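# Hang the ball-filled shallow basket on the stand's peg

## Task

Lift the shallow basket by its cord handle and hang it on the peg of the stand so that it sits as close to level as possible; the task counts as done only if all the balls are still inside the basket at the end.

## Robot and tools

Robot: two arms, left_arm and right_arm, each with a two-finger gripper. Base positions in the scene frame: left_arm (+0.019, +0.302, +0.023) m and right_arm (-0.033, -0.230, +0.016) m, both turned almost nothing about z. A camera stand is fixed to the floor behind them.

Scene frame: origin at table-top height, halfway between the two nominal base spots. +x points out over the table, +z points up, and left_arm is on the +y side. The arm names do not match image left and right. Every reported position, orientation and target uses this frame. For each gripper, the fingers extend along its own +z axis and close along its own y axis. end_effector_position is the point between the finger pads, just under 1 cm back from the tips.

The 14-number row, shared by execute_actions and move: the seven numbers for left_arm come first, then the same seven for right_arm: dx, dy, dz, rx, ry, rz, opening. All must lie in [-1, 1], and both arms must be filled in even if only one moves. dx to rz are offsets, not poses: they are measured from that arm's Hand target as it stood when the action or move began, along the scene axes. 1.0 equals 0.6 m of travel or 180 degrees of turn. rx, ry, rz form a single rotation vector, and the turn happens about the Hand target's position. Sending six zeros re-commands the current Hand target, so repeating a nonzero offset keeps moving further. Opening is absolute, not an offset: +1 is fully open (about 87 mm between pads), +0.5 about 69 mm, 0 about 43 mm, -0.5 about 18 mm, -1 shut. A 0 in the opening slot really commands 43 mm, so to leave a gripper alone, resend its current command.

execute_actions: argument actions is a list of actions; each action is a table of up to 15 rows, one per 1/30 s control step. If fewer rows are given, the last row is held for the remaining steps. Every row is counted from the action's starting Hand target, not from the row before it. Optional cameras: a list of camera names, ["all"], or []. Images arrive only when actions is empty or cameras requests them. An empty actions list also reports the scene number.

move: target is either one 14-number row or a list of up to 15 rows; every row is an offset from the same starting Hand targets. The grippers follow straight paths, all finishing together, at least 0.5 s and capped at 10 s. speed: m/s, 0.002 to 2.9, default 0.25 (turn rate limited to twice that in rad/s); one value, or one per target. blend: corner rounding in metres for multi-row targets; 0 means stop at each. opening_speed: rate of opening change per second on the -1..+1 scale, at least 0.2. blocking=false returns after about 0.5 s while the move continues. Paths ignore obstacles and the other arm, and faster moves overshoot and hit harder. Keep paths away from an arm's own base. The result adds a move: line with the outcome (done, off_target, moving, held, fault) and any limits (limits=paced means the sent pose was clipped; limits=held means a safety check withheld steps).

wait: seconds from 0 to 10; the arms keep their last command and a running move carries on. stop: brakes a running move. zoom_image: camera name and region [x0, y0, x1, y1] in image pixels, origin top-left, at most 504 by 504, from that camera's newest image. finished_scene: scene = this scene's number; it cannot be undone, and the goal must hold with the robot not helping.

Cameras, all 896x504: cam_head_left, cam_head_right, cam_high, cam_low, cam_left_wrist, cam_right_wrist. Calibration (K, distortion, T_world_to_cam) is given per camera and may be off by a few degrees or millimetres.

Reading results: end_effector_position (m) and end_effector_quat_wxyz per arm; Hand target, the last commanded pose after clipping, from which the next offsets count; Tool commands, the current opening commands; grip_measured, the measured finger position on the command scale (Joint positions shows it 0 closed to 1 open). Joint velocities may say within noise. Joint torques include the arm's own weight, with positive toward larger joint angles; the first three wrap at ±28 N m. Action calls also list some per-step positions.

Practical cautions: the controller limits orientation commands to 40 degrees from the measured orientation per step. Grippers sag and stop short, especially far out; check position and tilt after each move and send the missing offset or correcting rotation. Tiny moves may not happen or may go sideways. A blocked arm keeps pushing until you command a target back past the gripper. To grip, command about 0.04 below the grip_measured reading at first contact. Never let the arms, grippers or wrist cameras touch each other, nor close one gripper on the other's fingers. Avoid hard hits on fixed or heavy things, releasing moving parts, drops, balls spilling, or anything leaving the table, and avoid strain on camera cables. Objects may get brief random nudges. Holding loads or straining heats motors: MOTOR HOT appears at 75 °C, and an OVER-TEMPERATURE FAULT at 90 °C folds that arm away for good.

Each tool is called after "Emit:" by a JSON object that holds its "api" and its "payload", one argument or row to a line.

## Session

Emit:
{"api": "execute_actions", "payload": {
  "actions": []
}}

Emit:
{"api": "zoom_image", "payload": {
  "camera": "cam_head_left",
  "region": [380, 140, 540, 380]
}}

Emit:
{"api": "zoom_image", "payload": {
  "camera": "cam_head_right",
  "region": [380, 140, 540, 380]
}}

Emit:
{"api": "zoom_image", "payload": {
  "camera": "cam_low",
  "region": [370, 100, 620, 300]
}}

Scene clock: 0.00 s.
left_arm: end_effector_position=(+0.3953, +0.3507, +0.0702) grip_measured=+1.000 end_effector_quat_wxyz=(+0.590, -0.095, +0.801, +0.049) | right_arm: end_effector_position=(+0.3412, -0.2480, +0.0650) grip_measured=+1.000 end_effector_quat_wxyz=(+0.579, +0.021, +0.813, -0.056)
Joint positions: left_arm=[0.071 1.584 0.319 0.958 -0.11 -0.071 1] | right_arm=[0.004 1.533 0.327 0.873 0.129 -0.026 1]
Joint velocities: within noise
Joint torques (N m): no reading
Heat: left arm: 36 °C; right arm: 33 °C.
Hand target: left_arm +0.3972, +0.3509, +0.0733; +0.592, -0.095, +0.798, +0.049 | right_arm +0.3445, -0.2479, +0.0708; +0.586, +0.022, +0.808, -0.055
Tool commands: left_gripper/opening=+1.0 right_gripper/opening=+1.0
camera_calibration:
cam_left_wrist: T_world_to_cam=[[0.260018, -0.965259, 0.0257953, 0.237081], [-0.84259, -0.23986, -0.482192, 0.485709], [0.471627, 0.103644, -0.875686, -0.0167018], [0, 0, 0, 1]] pos_world=[0.355485, 0.347078, 0.213464]
cam_right_wrist: T_world_to_cam=[[-0.146857, -0.984239, 0.0985229, -0.207934], [-0.864681, 0.079367, -0.496012, 0.386888], [0.480375, -0.158034, -0.862708, -0.00152354], [0, 0, 0, 1]] pos_world=[0.30473, -0.235604, 0.211073]

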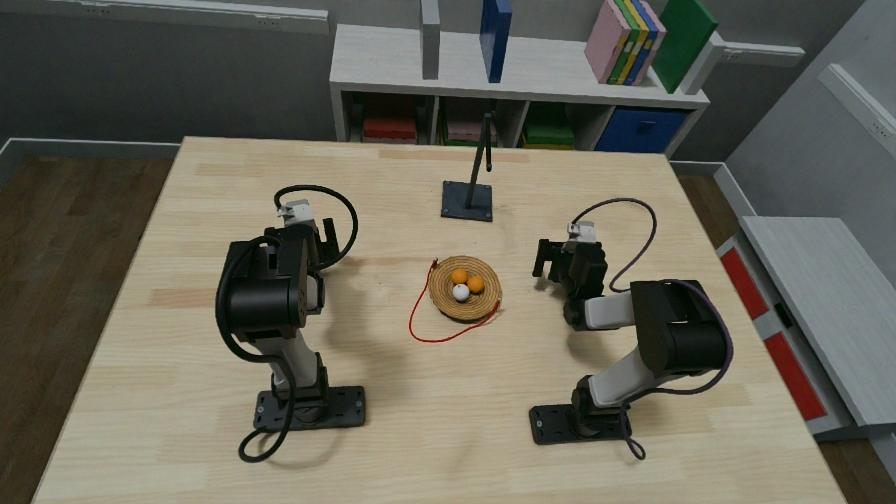

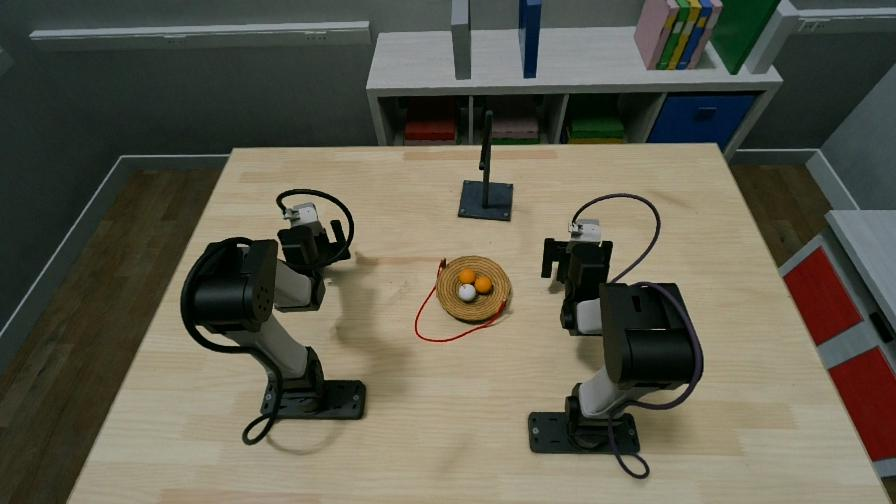

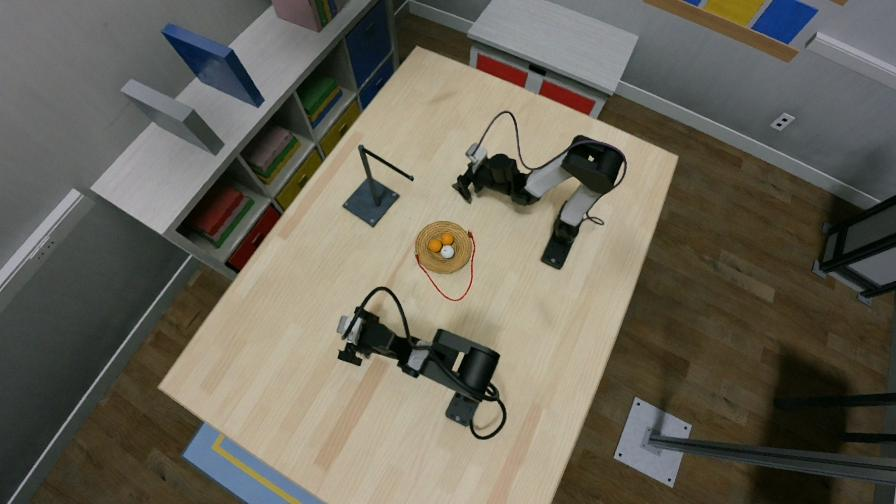

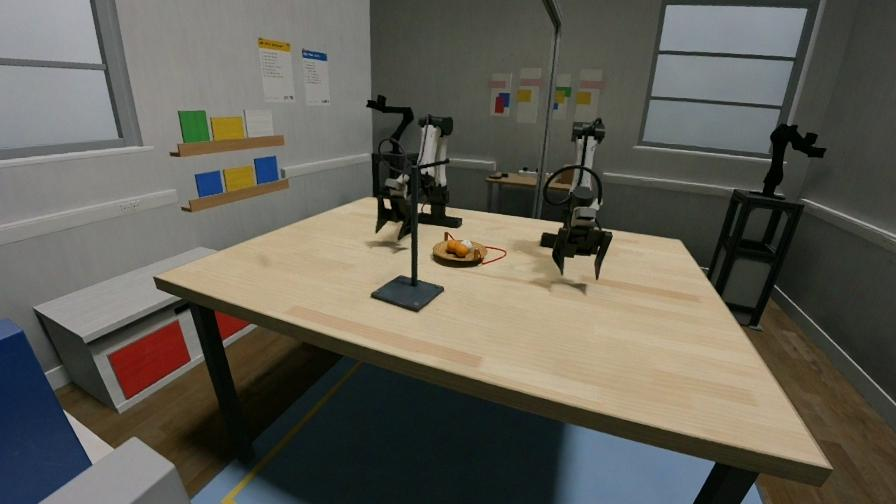

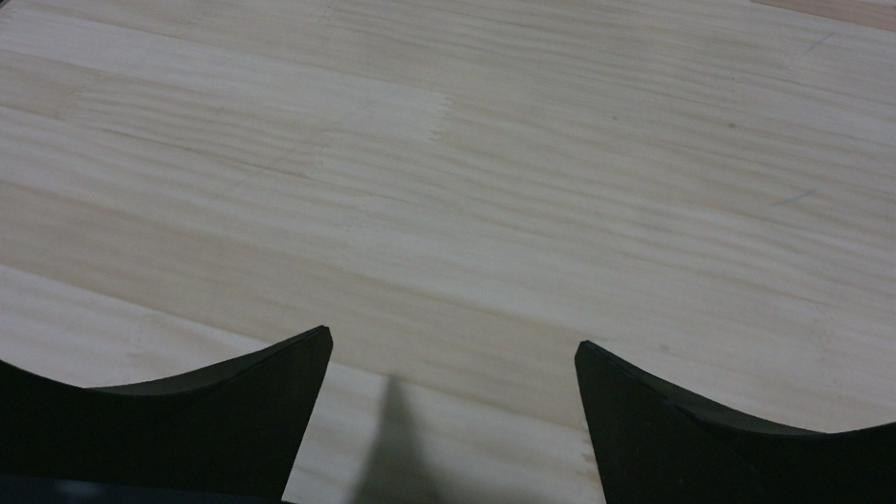

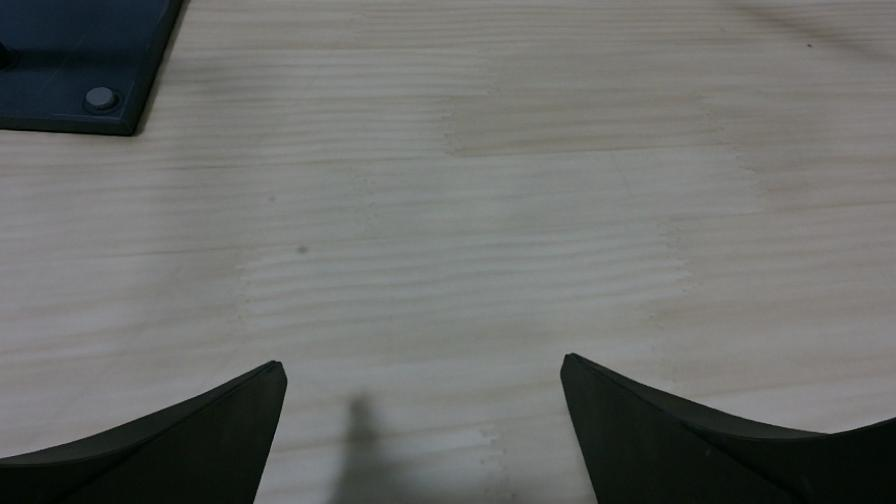

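Scaled by 2.100 from the camera's 896x504 image, which has a finer 1280x720 frame.

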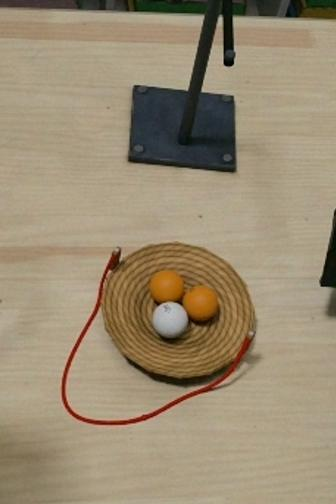

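Scaled by 2.100 from the camera's 896x504 image, which has a finer 1280x720 frame.

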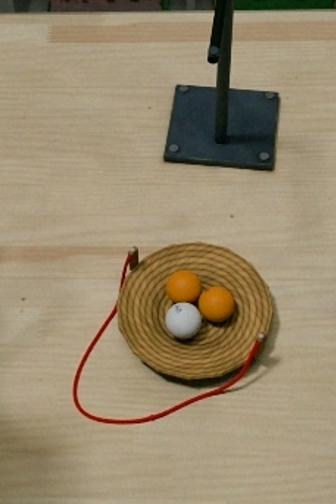

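Scaled by 2.016 from the camera's 896x504 image, which has a finer 1280x720 frame.

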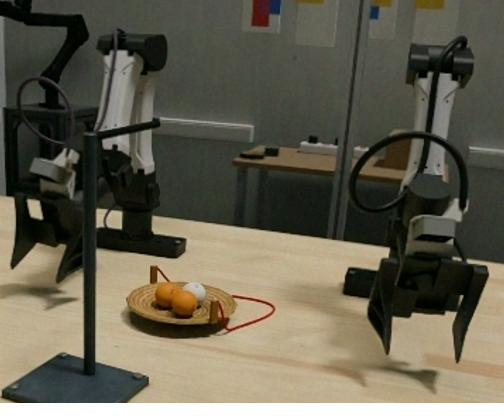

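Emit:
{"api": "move", "payload": {
  "target": [
    [0,0,0.15,0.03,0.03,-0.1,-0.1,0,-0.1,0.05,0,0,0,1],
    [-0.403,-0.485,0.11,0.185,0.202,-0.552,-0.1,0,-0.25,0.05,0,0,0,1]
  ],
  "blend": [0.03,0],
  "cameras": ["cam_left_wrist","cam_head_left"]
}}

Scene clock: 5.47 s.
left_arm: end_effector_position=(+0.1536, +0.0654, +0.1336) grip_measured=-0.100 end_effector_quat_wxyz=(+0.176, +0.689, +0.679, -0.185) | right_arm: end_effector_position=(+0.3371, -0.3927, +0.0925) grip_measured=+1.000 end_effector_quat_wxyz=(+0.578, +0.030, +0.814, -0.051)
Joint positions: left_arm=[-0.952 1.3 0.994 -0.845 0.31 0.582 0.45] | right_arm=[-0.584 1.544 0.523 0.656 -0.422 -0.207 1]
Joint torques (N m): left_arm=[-1.07 -3.02 10.96 1 0.04 0.04] | right_arm=[-0.76 -5.27 8.42 1.7 -0.2 -0.23]
Heat: left arm: 37 °C; right arm: 34 °C.
Hand target: left_arm +0.1553, +0.0599, +0.1392; +0.180, +0.695, +0.671, -0.186 | right_arm +0.3443, -0.3980, +0.1006; +0.585, +0.022, +0.808, -0.056
Off the commanded pose: left_arm 0.008 m, 1 deg | right_arm 0.012 m, 2 deg.
move: off_target (right_arm)
camera_calibration:
cam_left_wrist: T_world_to_cam=[[-0.999369, -0.0151036, -0.0321606, 0.16194], [-0.0224403, 0.970082, 0.241739, -0.0576628], [0.0275473, 0.242308, -0.969808, 0.254106], [0, 0, 0, 1]] pos_world=[0.153544, -0.00318825, 0.265581]
Images, in order (width x height): cam_head_left 896x504, cam_left_wrist 896x504.

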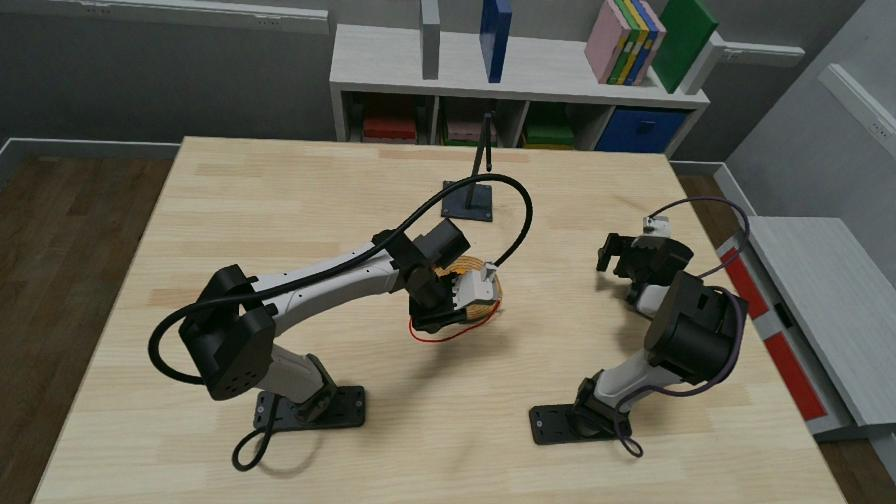

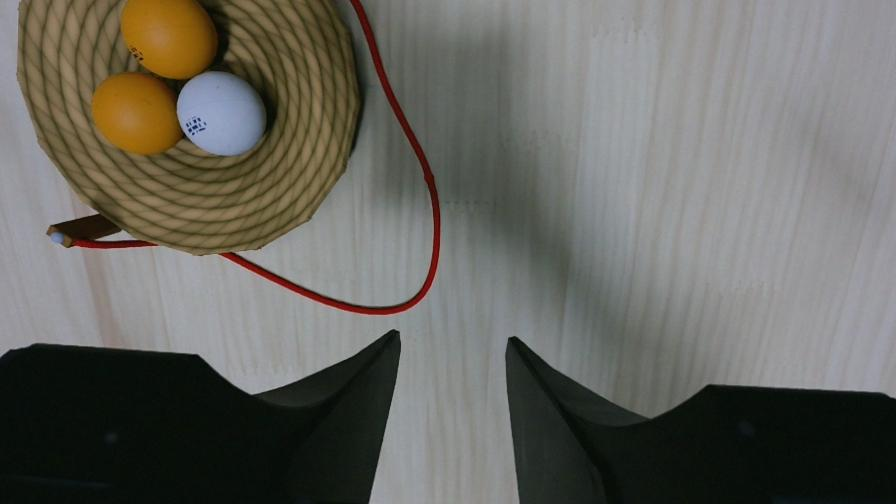

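Emit:
{"api": "move", "payload": {
  "target": [0.018,0.004,-0.13,0,0,0,-0.1,0,0,0,0,0,0,1],
  "speed": 0.08,
  "cameras": ["cam_left_wrist"]
}}

Scene clock: 8.23 s.
left_arm: end_effector_position=(+0.1647, +0.0624, +0.0659) grip_measured=-0.100 end_effector_quat_wxyz=(+0.181, +0.692, +0.674, -0.184) | right_arm: end_effector_position=(+0.3371, -0.3926, +0.0924) grip_measured=+1.000 end_effector_quat_wxyz=(+0.578, +0.030, +0.814, -0.051)
Joint positions: left_arm=[-0.925 1.392 0.787 -0.547 0.319 0.619 0.45] | right_arm=[-0.584 1.544 0.523 0.655 -0.423 -0.207 1]
Joint torques (N m): left_arm=[0.55 -3.29 6.86 1.26 0.13 0.08] | right_arm=[-0.77 -5.31 8.54 1.72 -0.16 -0.18]
Heat: left arm: 38 °C; right arm: 35 °C.
Hand target: left_arm +0.1661, +0.0622, +0.0613; +0.180, +0.695, +0.671, -0.186 | right_arm +0.3443, -0.3980, +0.1006; +0.585, +0.022, +0.809, -0.056
Off the commanded pose: left_arm 0.005 m, 1 deg | right_arm 0.012 m, 1 deg.
move: off_target (right_arm)
camera_calibration:
cam_left_wrist: T_world_to_cam=[[-0.999039, -0.00656119, -0.0433374, 0.170953], [-0.016646, 0.971451, 0.236657, -0.0388566], [0.0405474, 0.237151, -0.970626, 0.187075], [0, 0, 0, 1]] pos_world=[0.162557, -0.00549603, 0.198184]
Images, in order (width x height): cam_left_wrist 896x504.

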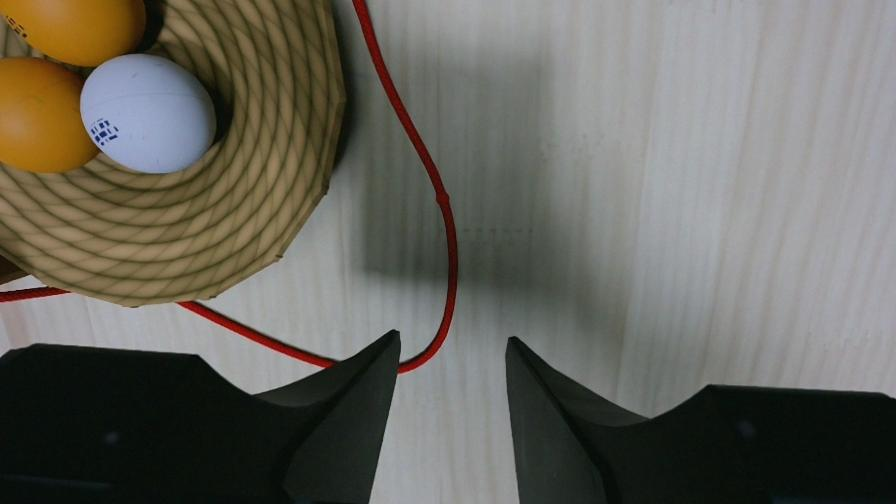

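Emit:
{"api": "move", "payload": {
  "target": [0.003,-0.014,-0.062,0,0,0,-0.1,0,0,0,0,0,0,1],
  "speed": 0.04,
  "cameras": ["cam_left_wrist"]
}}

Scene clock: 10.03 s.
left_arm: end_effector_position=(+0.1705, +0.0549, +0.0291) grip_measured=-0.100 end_effector_quat_wxyz=(+0.183, +0.692, +0.674, -0.184) | right_arm: end_effector_position=(+0.3371, -0.3926, +0.0924) grip_measured=+1.000 end_effector_quat_wxyz=(+0.578, +0.030, +0.814, -0.051)
Joint positions: left_arm=[-0.925 1.499 0.714 -0.362 0.319 0.619 0.45] | right_arm=[-0.584 1.544 0.523 0.655 -0.423 -0.207 1]
Joint torques (N m): left_arm=[-0.99 -3.78 6.13 1.27 0.08 -0.07] | right_arm=[-0.95 -5.33 8.53 1.68 -0.22 -0.19]
Heat: left arm: 38 °C; right arm: 35 °C.
Hand target: left_arm +0.1680, +0.0539, +0.0241; +0.180, +0.695, +0.671, -0.186 | right_arm +0.3443, -0.3980, +0.1006; +0.585, +0.022, +0.809, -0.056
Off the commanded pose: left_arm 0.006 m, 1 deg | right_arm 0.012 m, 1 deg.
move: off_target (right_arm)
camera_calibration:
cam_left_wrist: T_world_to_cam=[[-0.998892, -0.00668203, -0.0465865, 0.175224], [-0.0173493, 0.972437, 0.232518, -0.0226217], [0.0437488, 0.233069, -0.971476, 0.152615], [0, 0, 0, 1]] pos_world=[0.16796, -0.0124007, 0.161685]
Images, in order (width x height): cam_left_wrist 896x504.

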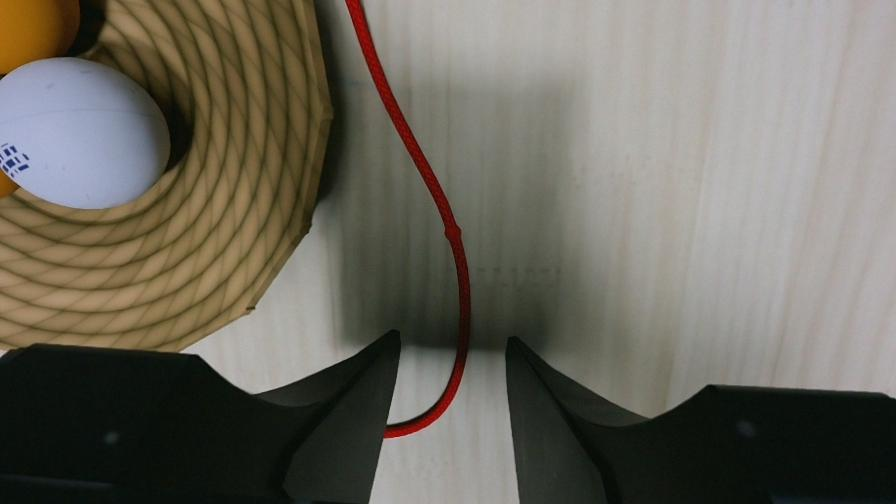

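Emit:
{"api": "move", "payload": {
  "target": [
    [0,0.002,-0.036,0,0,0,-0.1,0,0,0,0,0,0,1],
    [0,0.002,-0.036,0,0,0,-1,0,0,0,0,0,0,1]
  ],
  "speed": 0.02,
  "opening_speed": 1,
  "cameras": ["cam_left_wrist","cam_low","cam_head_left","cam_head_right"]
}}

Scene clock: 12.87 s.
left_arm: end_effector_position=(+0.1754, +0.0431, +0.0186) grip_measured=-0.913 end_effector_quat_wxyz=(+0.207, +0.692, +0.664, -0.196) | right_arm: end_effector_position=(+0.3371, -0.3926, +0.0924) grip_measured=+1.000 end_effector_quat_wxyz=(+0.578, +0.030, +0.814, -0.051)
Joint positions: left_arm=[-0.925 1.538 0.678 -0.233 0.339 0.619 0.043] | right_arm=[-0.584 1.544 0.523 0.655 -0.423 -0.207 1]
Joint torques (N m): left_arm=[-0.66 -2.78 4.56 1.1 -0.14 -0.04] | right_arm=[-0.77 -5.31 8.43 1.7 -0.2 -0.18]
Heat: left arm: 38 °C; right arm: 35 °C.
Hand target: left_arm +0.1680, +0.0550, +0.0025; +0.180, +0.695, +0.671, -0.186 | right_arm +0.3443, -0.3980, +0.1006; +0.585, +0.022, +0.809, -0.056
Off the commanded pose: left_arm 0.021 m, 3 deg | right_arm 0.012 m, 1 deg.
move: off_target (left_arm, right_arm); target 2's new opening was sent with left_arm's hand 0.018 m and 2 deg from that target
camera_calibration:
cam_left_wrist: T_world_to_cam=[[-0.997849, -0.00125295, -0.0655477, 0.179422], [-0.0130696, 0.98355, 0.180161, -0.00883422], [0.0642437, 0.180631, -0.981451, 0.143807], [0, 0, 0, 1]] pos_world=[0.169682, -0.0170622, 0.154492]
Images, in order (width x height): cam_head_left 896x504, cam_head_right 896x504, cam_low 896x504, cam_left_wrist 896x504.

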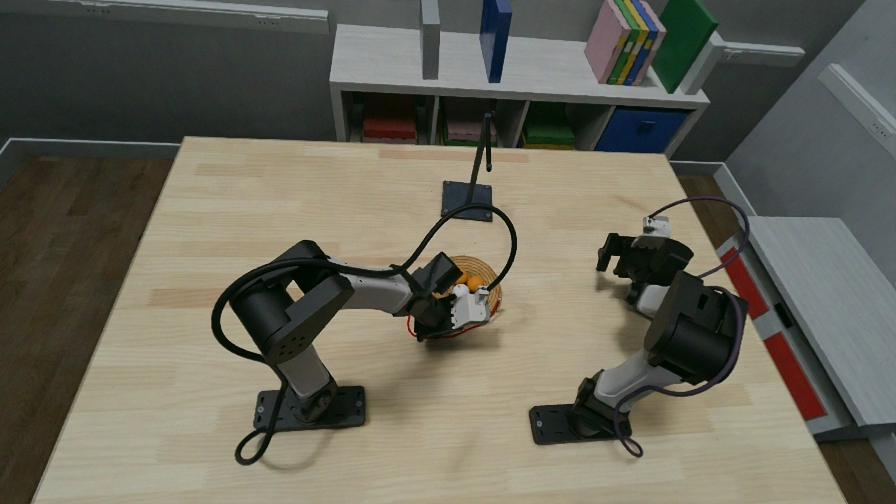

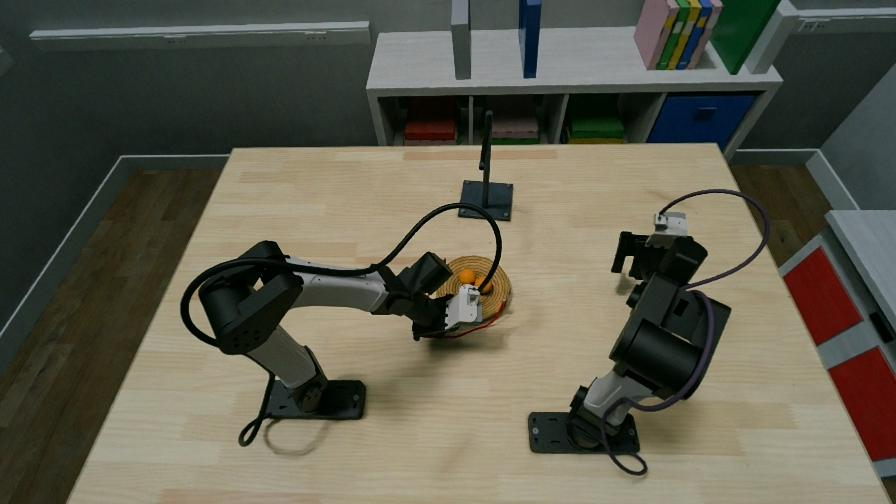

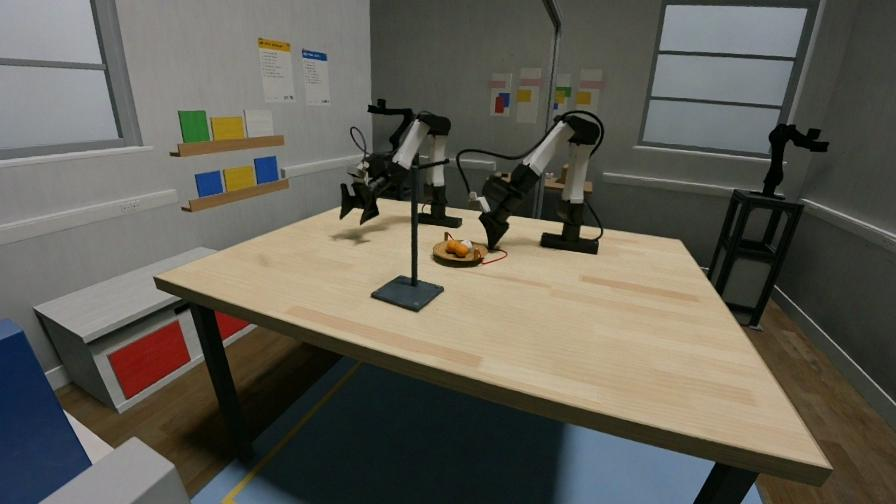

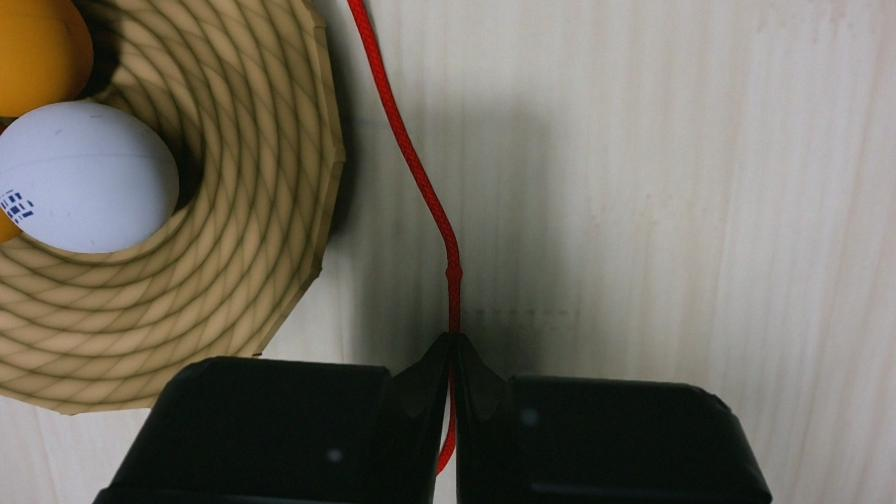

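Emit:
{"api": "move", "payload": {
  "target": [
    [0,-0.015,0.02,0,0,0,-0.1,0,0,0,0,0,0,1],
    [0,0.018,0.035,0,0,0,-0.1,0,0,0,0,0,0,1],
    [0.002,0.022,0.012,0,0,0,-0.1,0,0,0,0,0,0,1]
  ],
  "speed": 0.04,
  "opening_speed": 1,
  "cameras": ["cam_left_wrist"]
}}

Emit:
{"api": "move", "payload": {
  "target": [0,0,-0.006,0,0,0,-1,0,0,0,0,0,0,1],
  "opening_speed": 1.5,
  "cameras": ["cam_left_wrist"]
}}

Emit:
{"api": "zoom_image", "payload": {
  "camera": "cam_left_wrist",
  "region": [340, 180, 560, 420]
}}

Scene clock: 16.77 s.
left_arm: end_effector_position=(+0.1708, +0.0614, +0.0183) grip_measured=-0.100 end_effector_quat_wxyz=(+0.186, +0.691, +0.672, -0.189) | right_arm: end_effector_position=(+0.3371, -0.3926, +0.0924) grip_measured=+1.000 end_effector_quat_wxyz=(+0.578, +0.030, +0.814, -0.051)
Joint positions: left_arm=[-0.899 1.504 0.665 -0.307 0.34 0.641 0.45] | right_arm=[-0.584 1.544 0.523 0.655 -0.423 -0.207 1]
Joint torques (N m): left_arm=[0.49 -4.11 4.37 1.27 0.03 0.11] | right_arm=[-0.68 -5.23 8.35 1.71 -0.2 -0.21]
Heat: left arm: 38 °C; right arm: 36 °C.
Hand target: left_arm +0.1692, +0.0682, +0.0098; +0.180, +0.695, +0.671, -0.186 | right_arm +0.3443, -0.3980, +0.1006; +0.585, +0.022, +0.809, -0.056
Off the commanded pose: left_arm 0.011 m, 1 deg | right_arm 0.012 m, 1 deg.
move: off_target (left_arm, right_arm)
camera_calibration:
cam_left_wrist: T_world_to_cam=[[-0.999065, -0.00509818, -0.0429337, 0.17489], [-0.0144498, 0.975295, 0.220434, -0.0268897], [0.0407492, 0.220848, -0.974456, 0.141872], [0, 0, 0, 1]] pos_world=[0.168556, -0.0042152, 0.151684]
Images, in order (width x height): cam_left_wrist 896x504.

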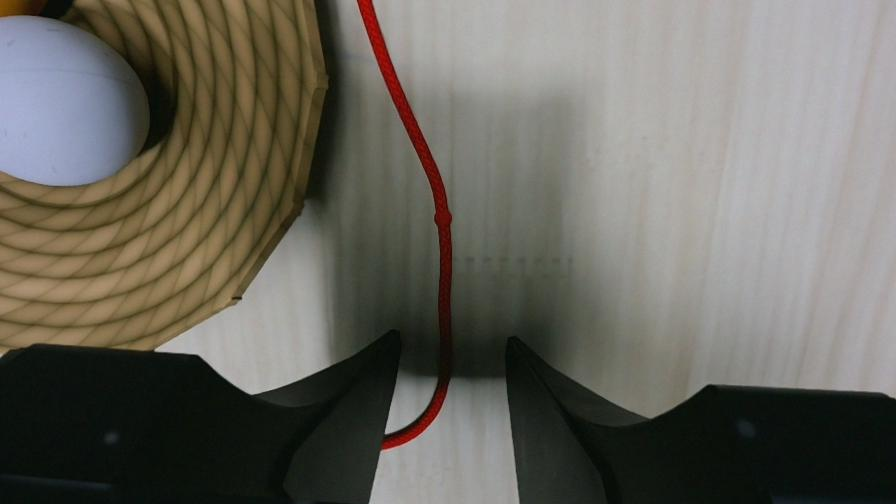

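Scene clock: 17.57 s.
left_arm: end_effector_position=(+0.1756, +0.0576, +0.0184) grip_measured=-0.916 end_effector_quat_wxyz=(+0.201, +0.692, +0.667, -0.189) | right_arm: end_effector_position=(+0.3371, -0.3926, +0.0924) grip_measured=+1.000 end_effector_quat_wxyz=(+0.578, +0.030, +0.814, -0.051)
Joint positions: left_arm=[-0.896 1.504 0.654 -0.266 0.339 0.647 0.042] | right_arm=[-0.584 1.544 0.523 0.655 -0.423 -0.207 1]
Joint torques (N m): left_arm=[0.21 -3.34 4.6 1.08 0.03 0.06] | right_arm=[-0.72 -5.33 8.43 1.71 -0.16 -0.2]
Heat: left arm: 38 °C; right arm: 36 °C.
Hand target: left_arm +0.1692, +0.0683, +0.0061; +0.180, +0.695, +0.671, -0.186 | right_arm +0.3443, -0.3980, +0.1006; +0.585, +0.022, +0.809, -0.056
Off the commanded pose: left_arm 0.017 m, 3 deg | right_arm 0.012 m, 1 deg.
move: off_target (left_arm, right_arm)
camera_calibration:
cam_left_wrist: T_world_to_cam=[[-0.997824, -0.00501522, -0.0657441, 0.179851], [-0.0179711, 0.980039, 0.197993, -0.0223125], [0.0634388, 0.198744, -0.977996, 0.139928], [0, 0, 0, 1]] pos_world=[0.170182, -0.00504067, 0.153091]
Images, in order (width x height): cam_left_wrist 896x504.

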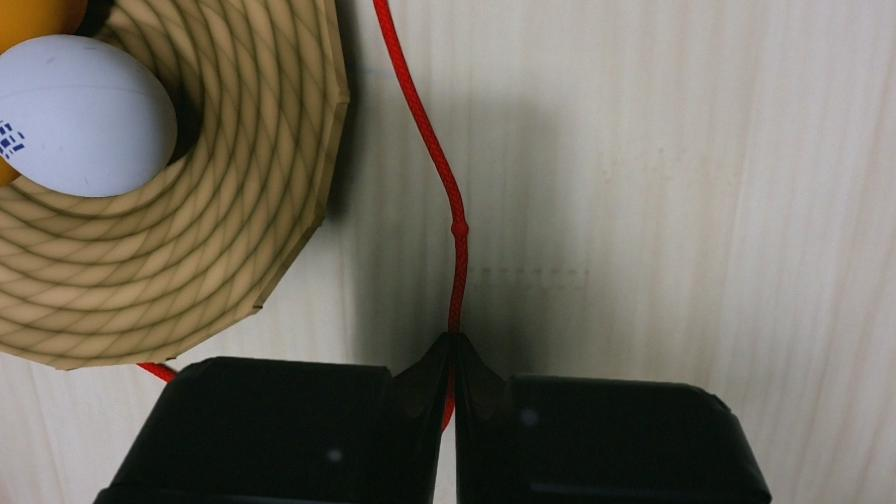

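Scaled by 2.100 from the camera's 896x504 image, which has a finer 1280x720 frame.

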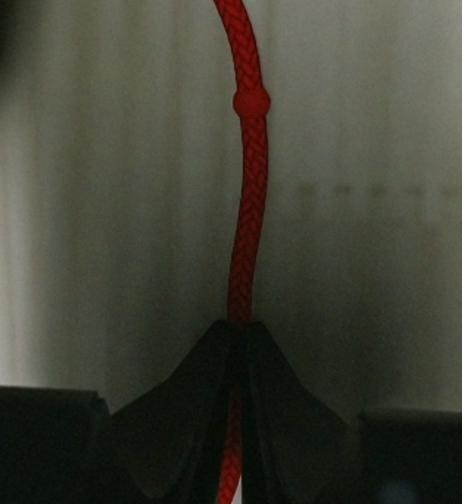

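Emit:
{"api": "move", "payload": {
  "target": [
    [0.06,-0.04,0.17,0,0,0,-1,0,0,0,0,0,0,1],
    [0.2,-0.16,0.30,0,0,0,-1,0,0,0,0,0,0,1]
  ],
  "speed": 0.08,
  "blend": [0.03,0],
  "cameras": ["cam_left_wrist","cam_low","cam_head_right"]
}}

Emit:
{"api": "zoom_image", "payload": {
  "camera": "cam_low",
  "region": [380, 130, 560, 300]
}}

Scene clock: 21.57 s.
left_arm: end_effector_position=(+0.2839, -0.0254, +0.1859) grip_measured=-0.916 end_effector_quat_wxyz=(+0.179, +0.692, +0.675, -0.183) | right_arm: end_effector_position=(+0.3371, -0.3926, +0.0924) grip_measured=+1.000 end_effector_quat_wxyz=(+0.578, +0.030, +0.814, -0.051)
Joint positions: left_arm=[-0.82 1.909 1.836 -1.116 0.36 0.721 0.042] | right_arm=[-0.584 1.544 0.523 0.655 -0.423 -0.207 1]
Joint torques (N m): left_arm=[0.46 -7.13 10.61 0.92 0.18 0.08] | right_arm=[-0.84 -5.3 8.49 1.71 -0.18 -0.19]
Heat: left arm: 39 °C; right arm: 36 °C.
Hand target: left_arm +0.2892, -0.0278, +0.1861; +0.180, +0.695, +0.671, -0.186 | right_arm +0.3443, -0.3980, +0.1006; +0.585, +0.022, +0.809, -0.056
Off the commanded pose: left_arm 0.006 m, 1 deg | right_arm 0.012 m, 1 deg.
move: off_target (right_arm)
camera_calibration:
cam_left_wrist: T_world_to_cam=[[-0.999108, -0.00676338, -0.0416819, 0.294424], [-0.0165468, 0.970856, 0.239092, 0.0195053], [0.0388501, 0.239569, -0.970102, 0.31994], [0, 0, 0, 1]] pos_world=[0.282055, -0.0935932, 0.317983]
Images, in order (width x height): cam_head_right 896x504, cam_low 896x504, cam_left_wrist 896x504.

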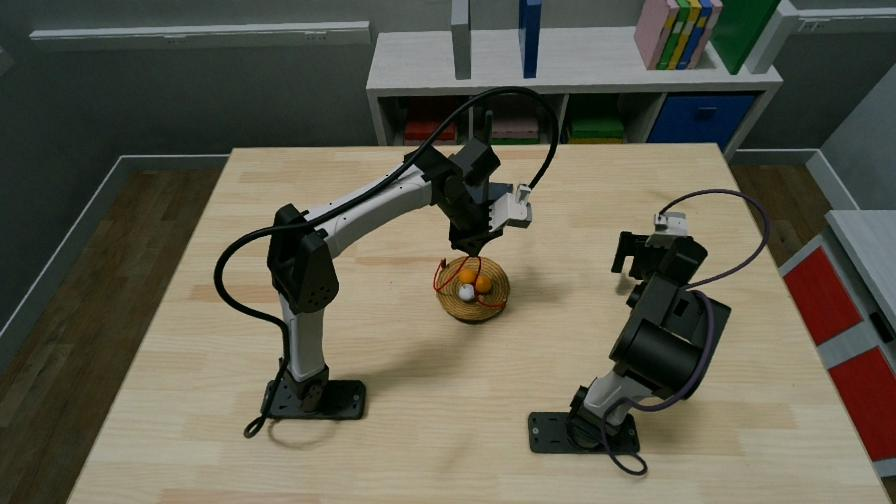

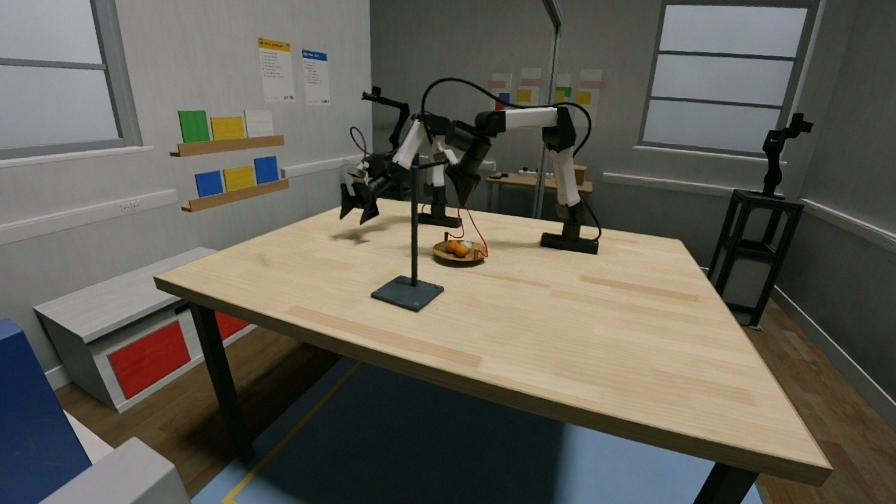

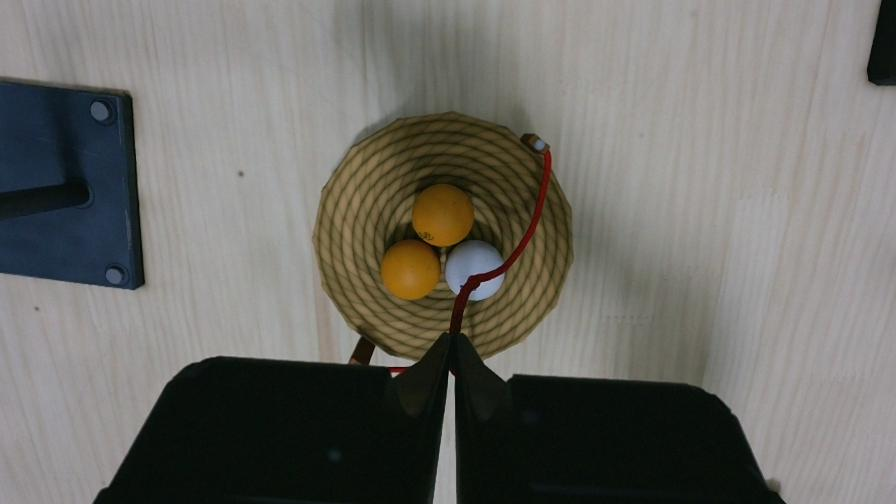

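Scaled by 2.800 from the camera's 896x504 image, which has a finer 1280x720 frame.

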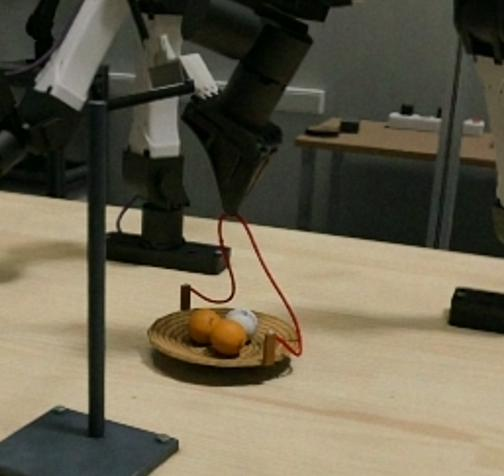

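Emit:
{"api": "move", "payload": {
  "target": [
    [0.01,-0.01,0.06,0,0,0,-1,0,0,0,0,0,0,1],
    [0.0,-0.01,0.17,0,0,0,-1,0,0,0,0,0,0,1]
  ],
  "speed": 0.05,
  "blend": 0.02,
  "cameras": ["cam_left_wrist","cam_low"]
}}

Emit:
{"api": "zoom_image", "payload": {
  "camera": "cam_low",
  "region": [380, 130, 560, 300]
}}

Scene clock: 24.17 s.
left_arm: end_effector_position=(+0.2909, -0.0327, +0.2814) grip_measured=-0.916 end_effector_quat_wxyz=(+0.205, +0.692, +0.668, -0.184) | right_arm: end_effector_position=(+0.3371, -0.3926, +0.0924) grip_measured=+1.000 end_effector_quat_wxyz=(+0.578, +0.030, +0.814, -0.051)
Joint positions: left_arm=[-0.82 2.111 2.539 -1.564 0.36 0.721 0.042] | right_arm=[-0.584 1.544 0.523 0.655 -0.423 -0.207 1]
Joint torques (N m): left_arm=[-0.49 -9.59 9.07 1 0.11 -0.22] | right_arm=[-0.81 -5.29 8.32 1.72 -0.18 -0.18]
Heat: left arm: 39 °C; right arm: 37 °C.
Hand target: left_arm +0.2892, -0.0337, +0.2881; +0.180, +0.695, +0.671, -0.186 | right_arm +0.3443, -0.3980, +0.1006; +0.585, +0.022, +0.809, -0.056
Off the commanded pose: left_arm 0.007 m, 3 deg | right_arm 0.012 m, 1 deg.
joint sent to its limit (left arm) — joint 4 (wrist pitch), lower limit. The joint targets are off in orientation, not in position.
move: off_target (left_arm, right_arm); blend cut to 0.0185 m at target 1
camera_calibration:
cam_left_wrist: T_world_to_cam=[[-0.996925, -0.00896333, -0.0778413, 0.314729], [-0.0244899, 0.97931, 0.20088, 0.017286], [0.0744302, 0.202168, -0.976518, 0.40426], [0, 0, 0, 1]] pos_world=[0.284096, -0.0958359, 0.415794]
Images, in order (width x height): cam_low 896x504, cam_left_wrist 896x504.

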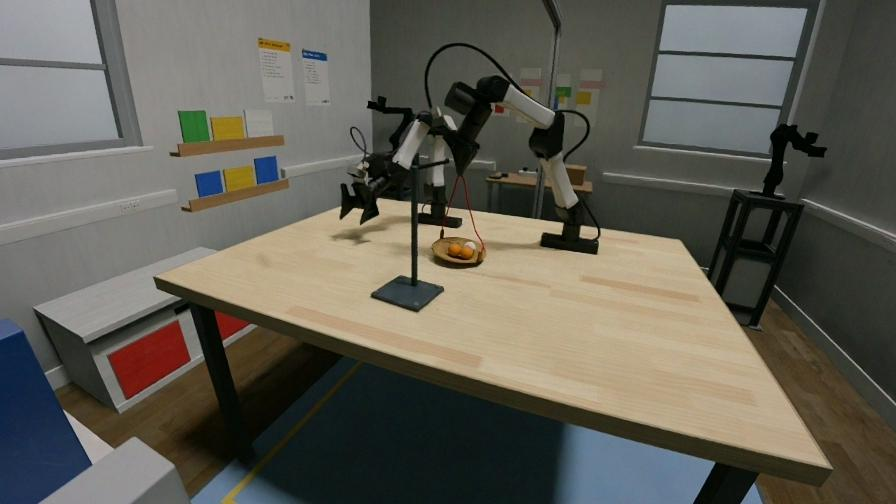

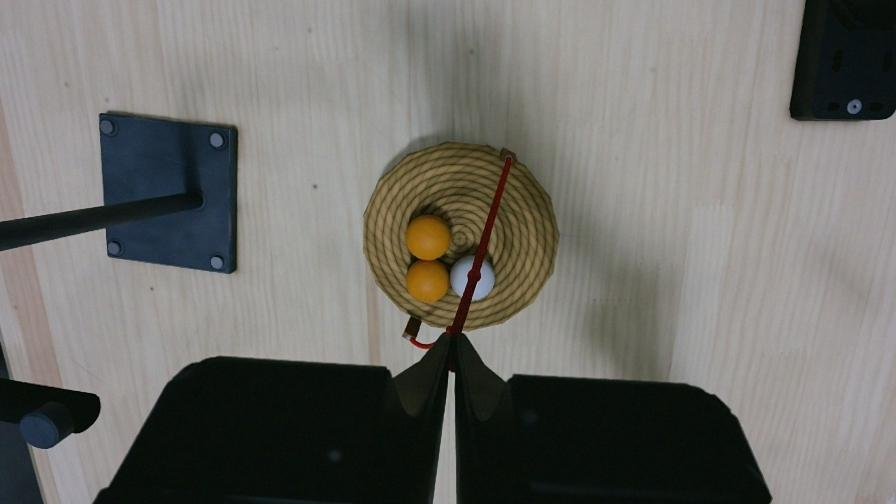

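Scaled by 2.800 from the camera's 896x504 image, which has a finer 1280x720 frame.

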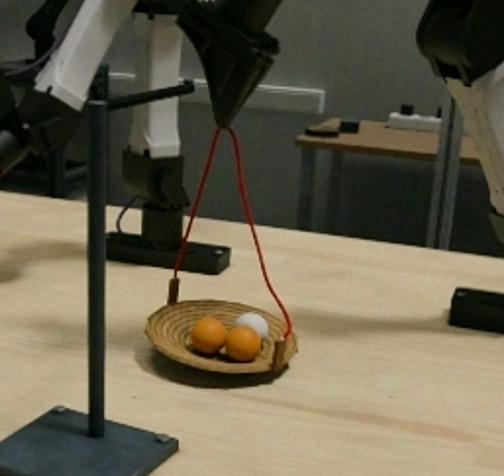

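Emit:
{"api": "move", "payload": {
  "target": [0.0,0.0,0.09,-0.11,0.004,0,-1,0,0,0,0,0,0,1],
  "speed": 0.06,
  "cameras": ["cam_left_wrist","cam_low"]
}}

Emit:
{"api": "zoom_image", "payload": {
  "camera": "cam_low",
  "region": [380, 130, 560, 300]
}}

Scene clock: 27.50 s.
left_arm: end_effector_position=(+0.2921, -0.0364, +0.3208) grip_measured=-0.916 end_effector_quat_wxyz=(+0.262, +0.658, +0.640, -0.296) | right_arm: end_effector_position=(+0.3371, -0.3926, +0.0924) grip_measured=+1.000 end_effector_quat_wxyz=(+0.578, +0.030, +0.814, -0.051)
Joint positions: left_arm=[-0.719 2.031 2.484 -1.466 0.628 0.708 0.042] | right_arm=[-0.584 1.544 0.523 0.655 -0.423 -0.207 1]
Joint torques (N m): left_arm=[0.5 -13.07 6.01 1.54 0.37 -0.23] | right_arm=[-0.68 -5.35 8.38 1.73 -0.17 -0.2]
Heat: left arm: 39 °C; right arm: 37 °C.
Hand target: left_arm +0.2891, -0.0338, +0.3422; +0.293, +0.652, +0.630, -0.303 | right_arm +0.3443, -0.3980, +0.1006; +0.585, +0.022, +0.809, -0.056
Off the commanded pose: left_arm 0.022 m, 4 deg | right_arm 0.012 m, 1 deg.
move: off_target (left_arm, right_arm)
camera_calibration:
cam_left_wrist: T_world_to_cam=[[-0.999991, -0.0006069, 0.00417695, 0.293912], [-0.000822338, 0.998659, -0.0517711, 0.0878518], [-0.00413993, -0.051774, -0.99865, 0.464226], [0, 0, 0, 1]] pos_world=[0.295904, -0.0635208, 0.46692]
Images, in order (width x height): cam_low 896x504, cam_left_wrist 896x504.

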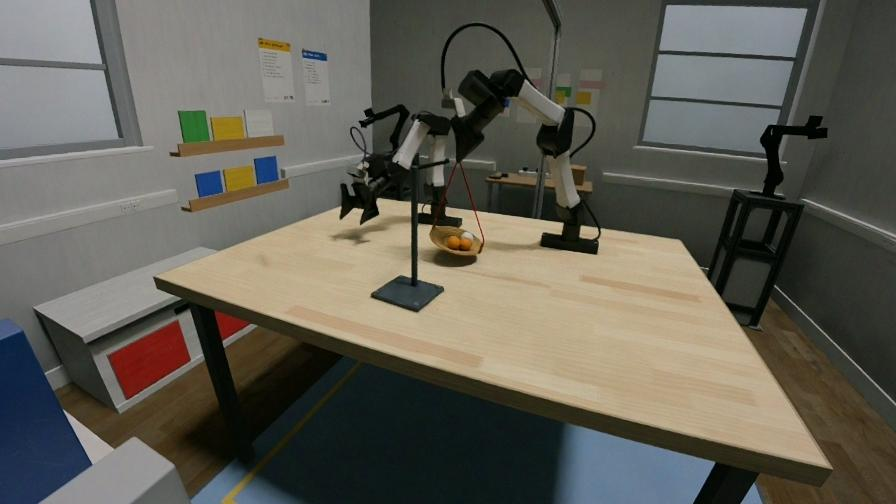

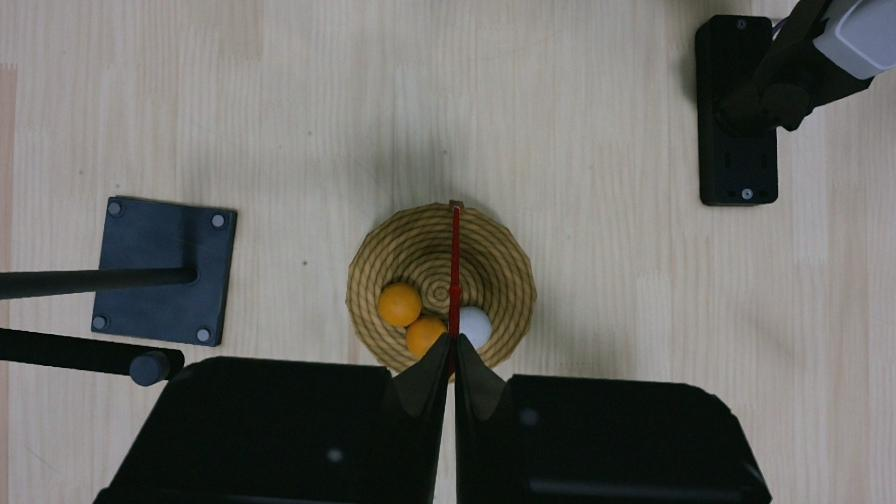

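Scaled by 2.800 from the camera's 896x504 image, which has a finer 1280x720 frame.

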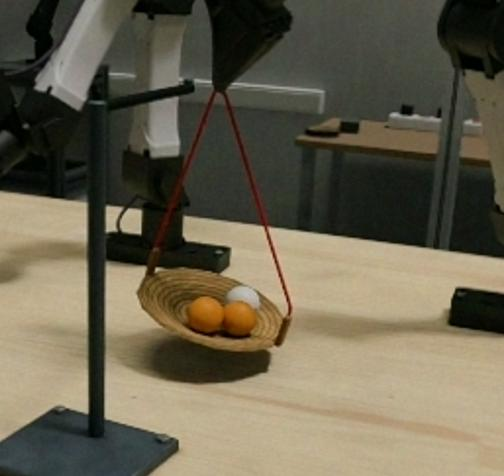

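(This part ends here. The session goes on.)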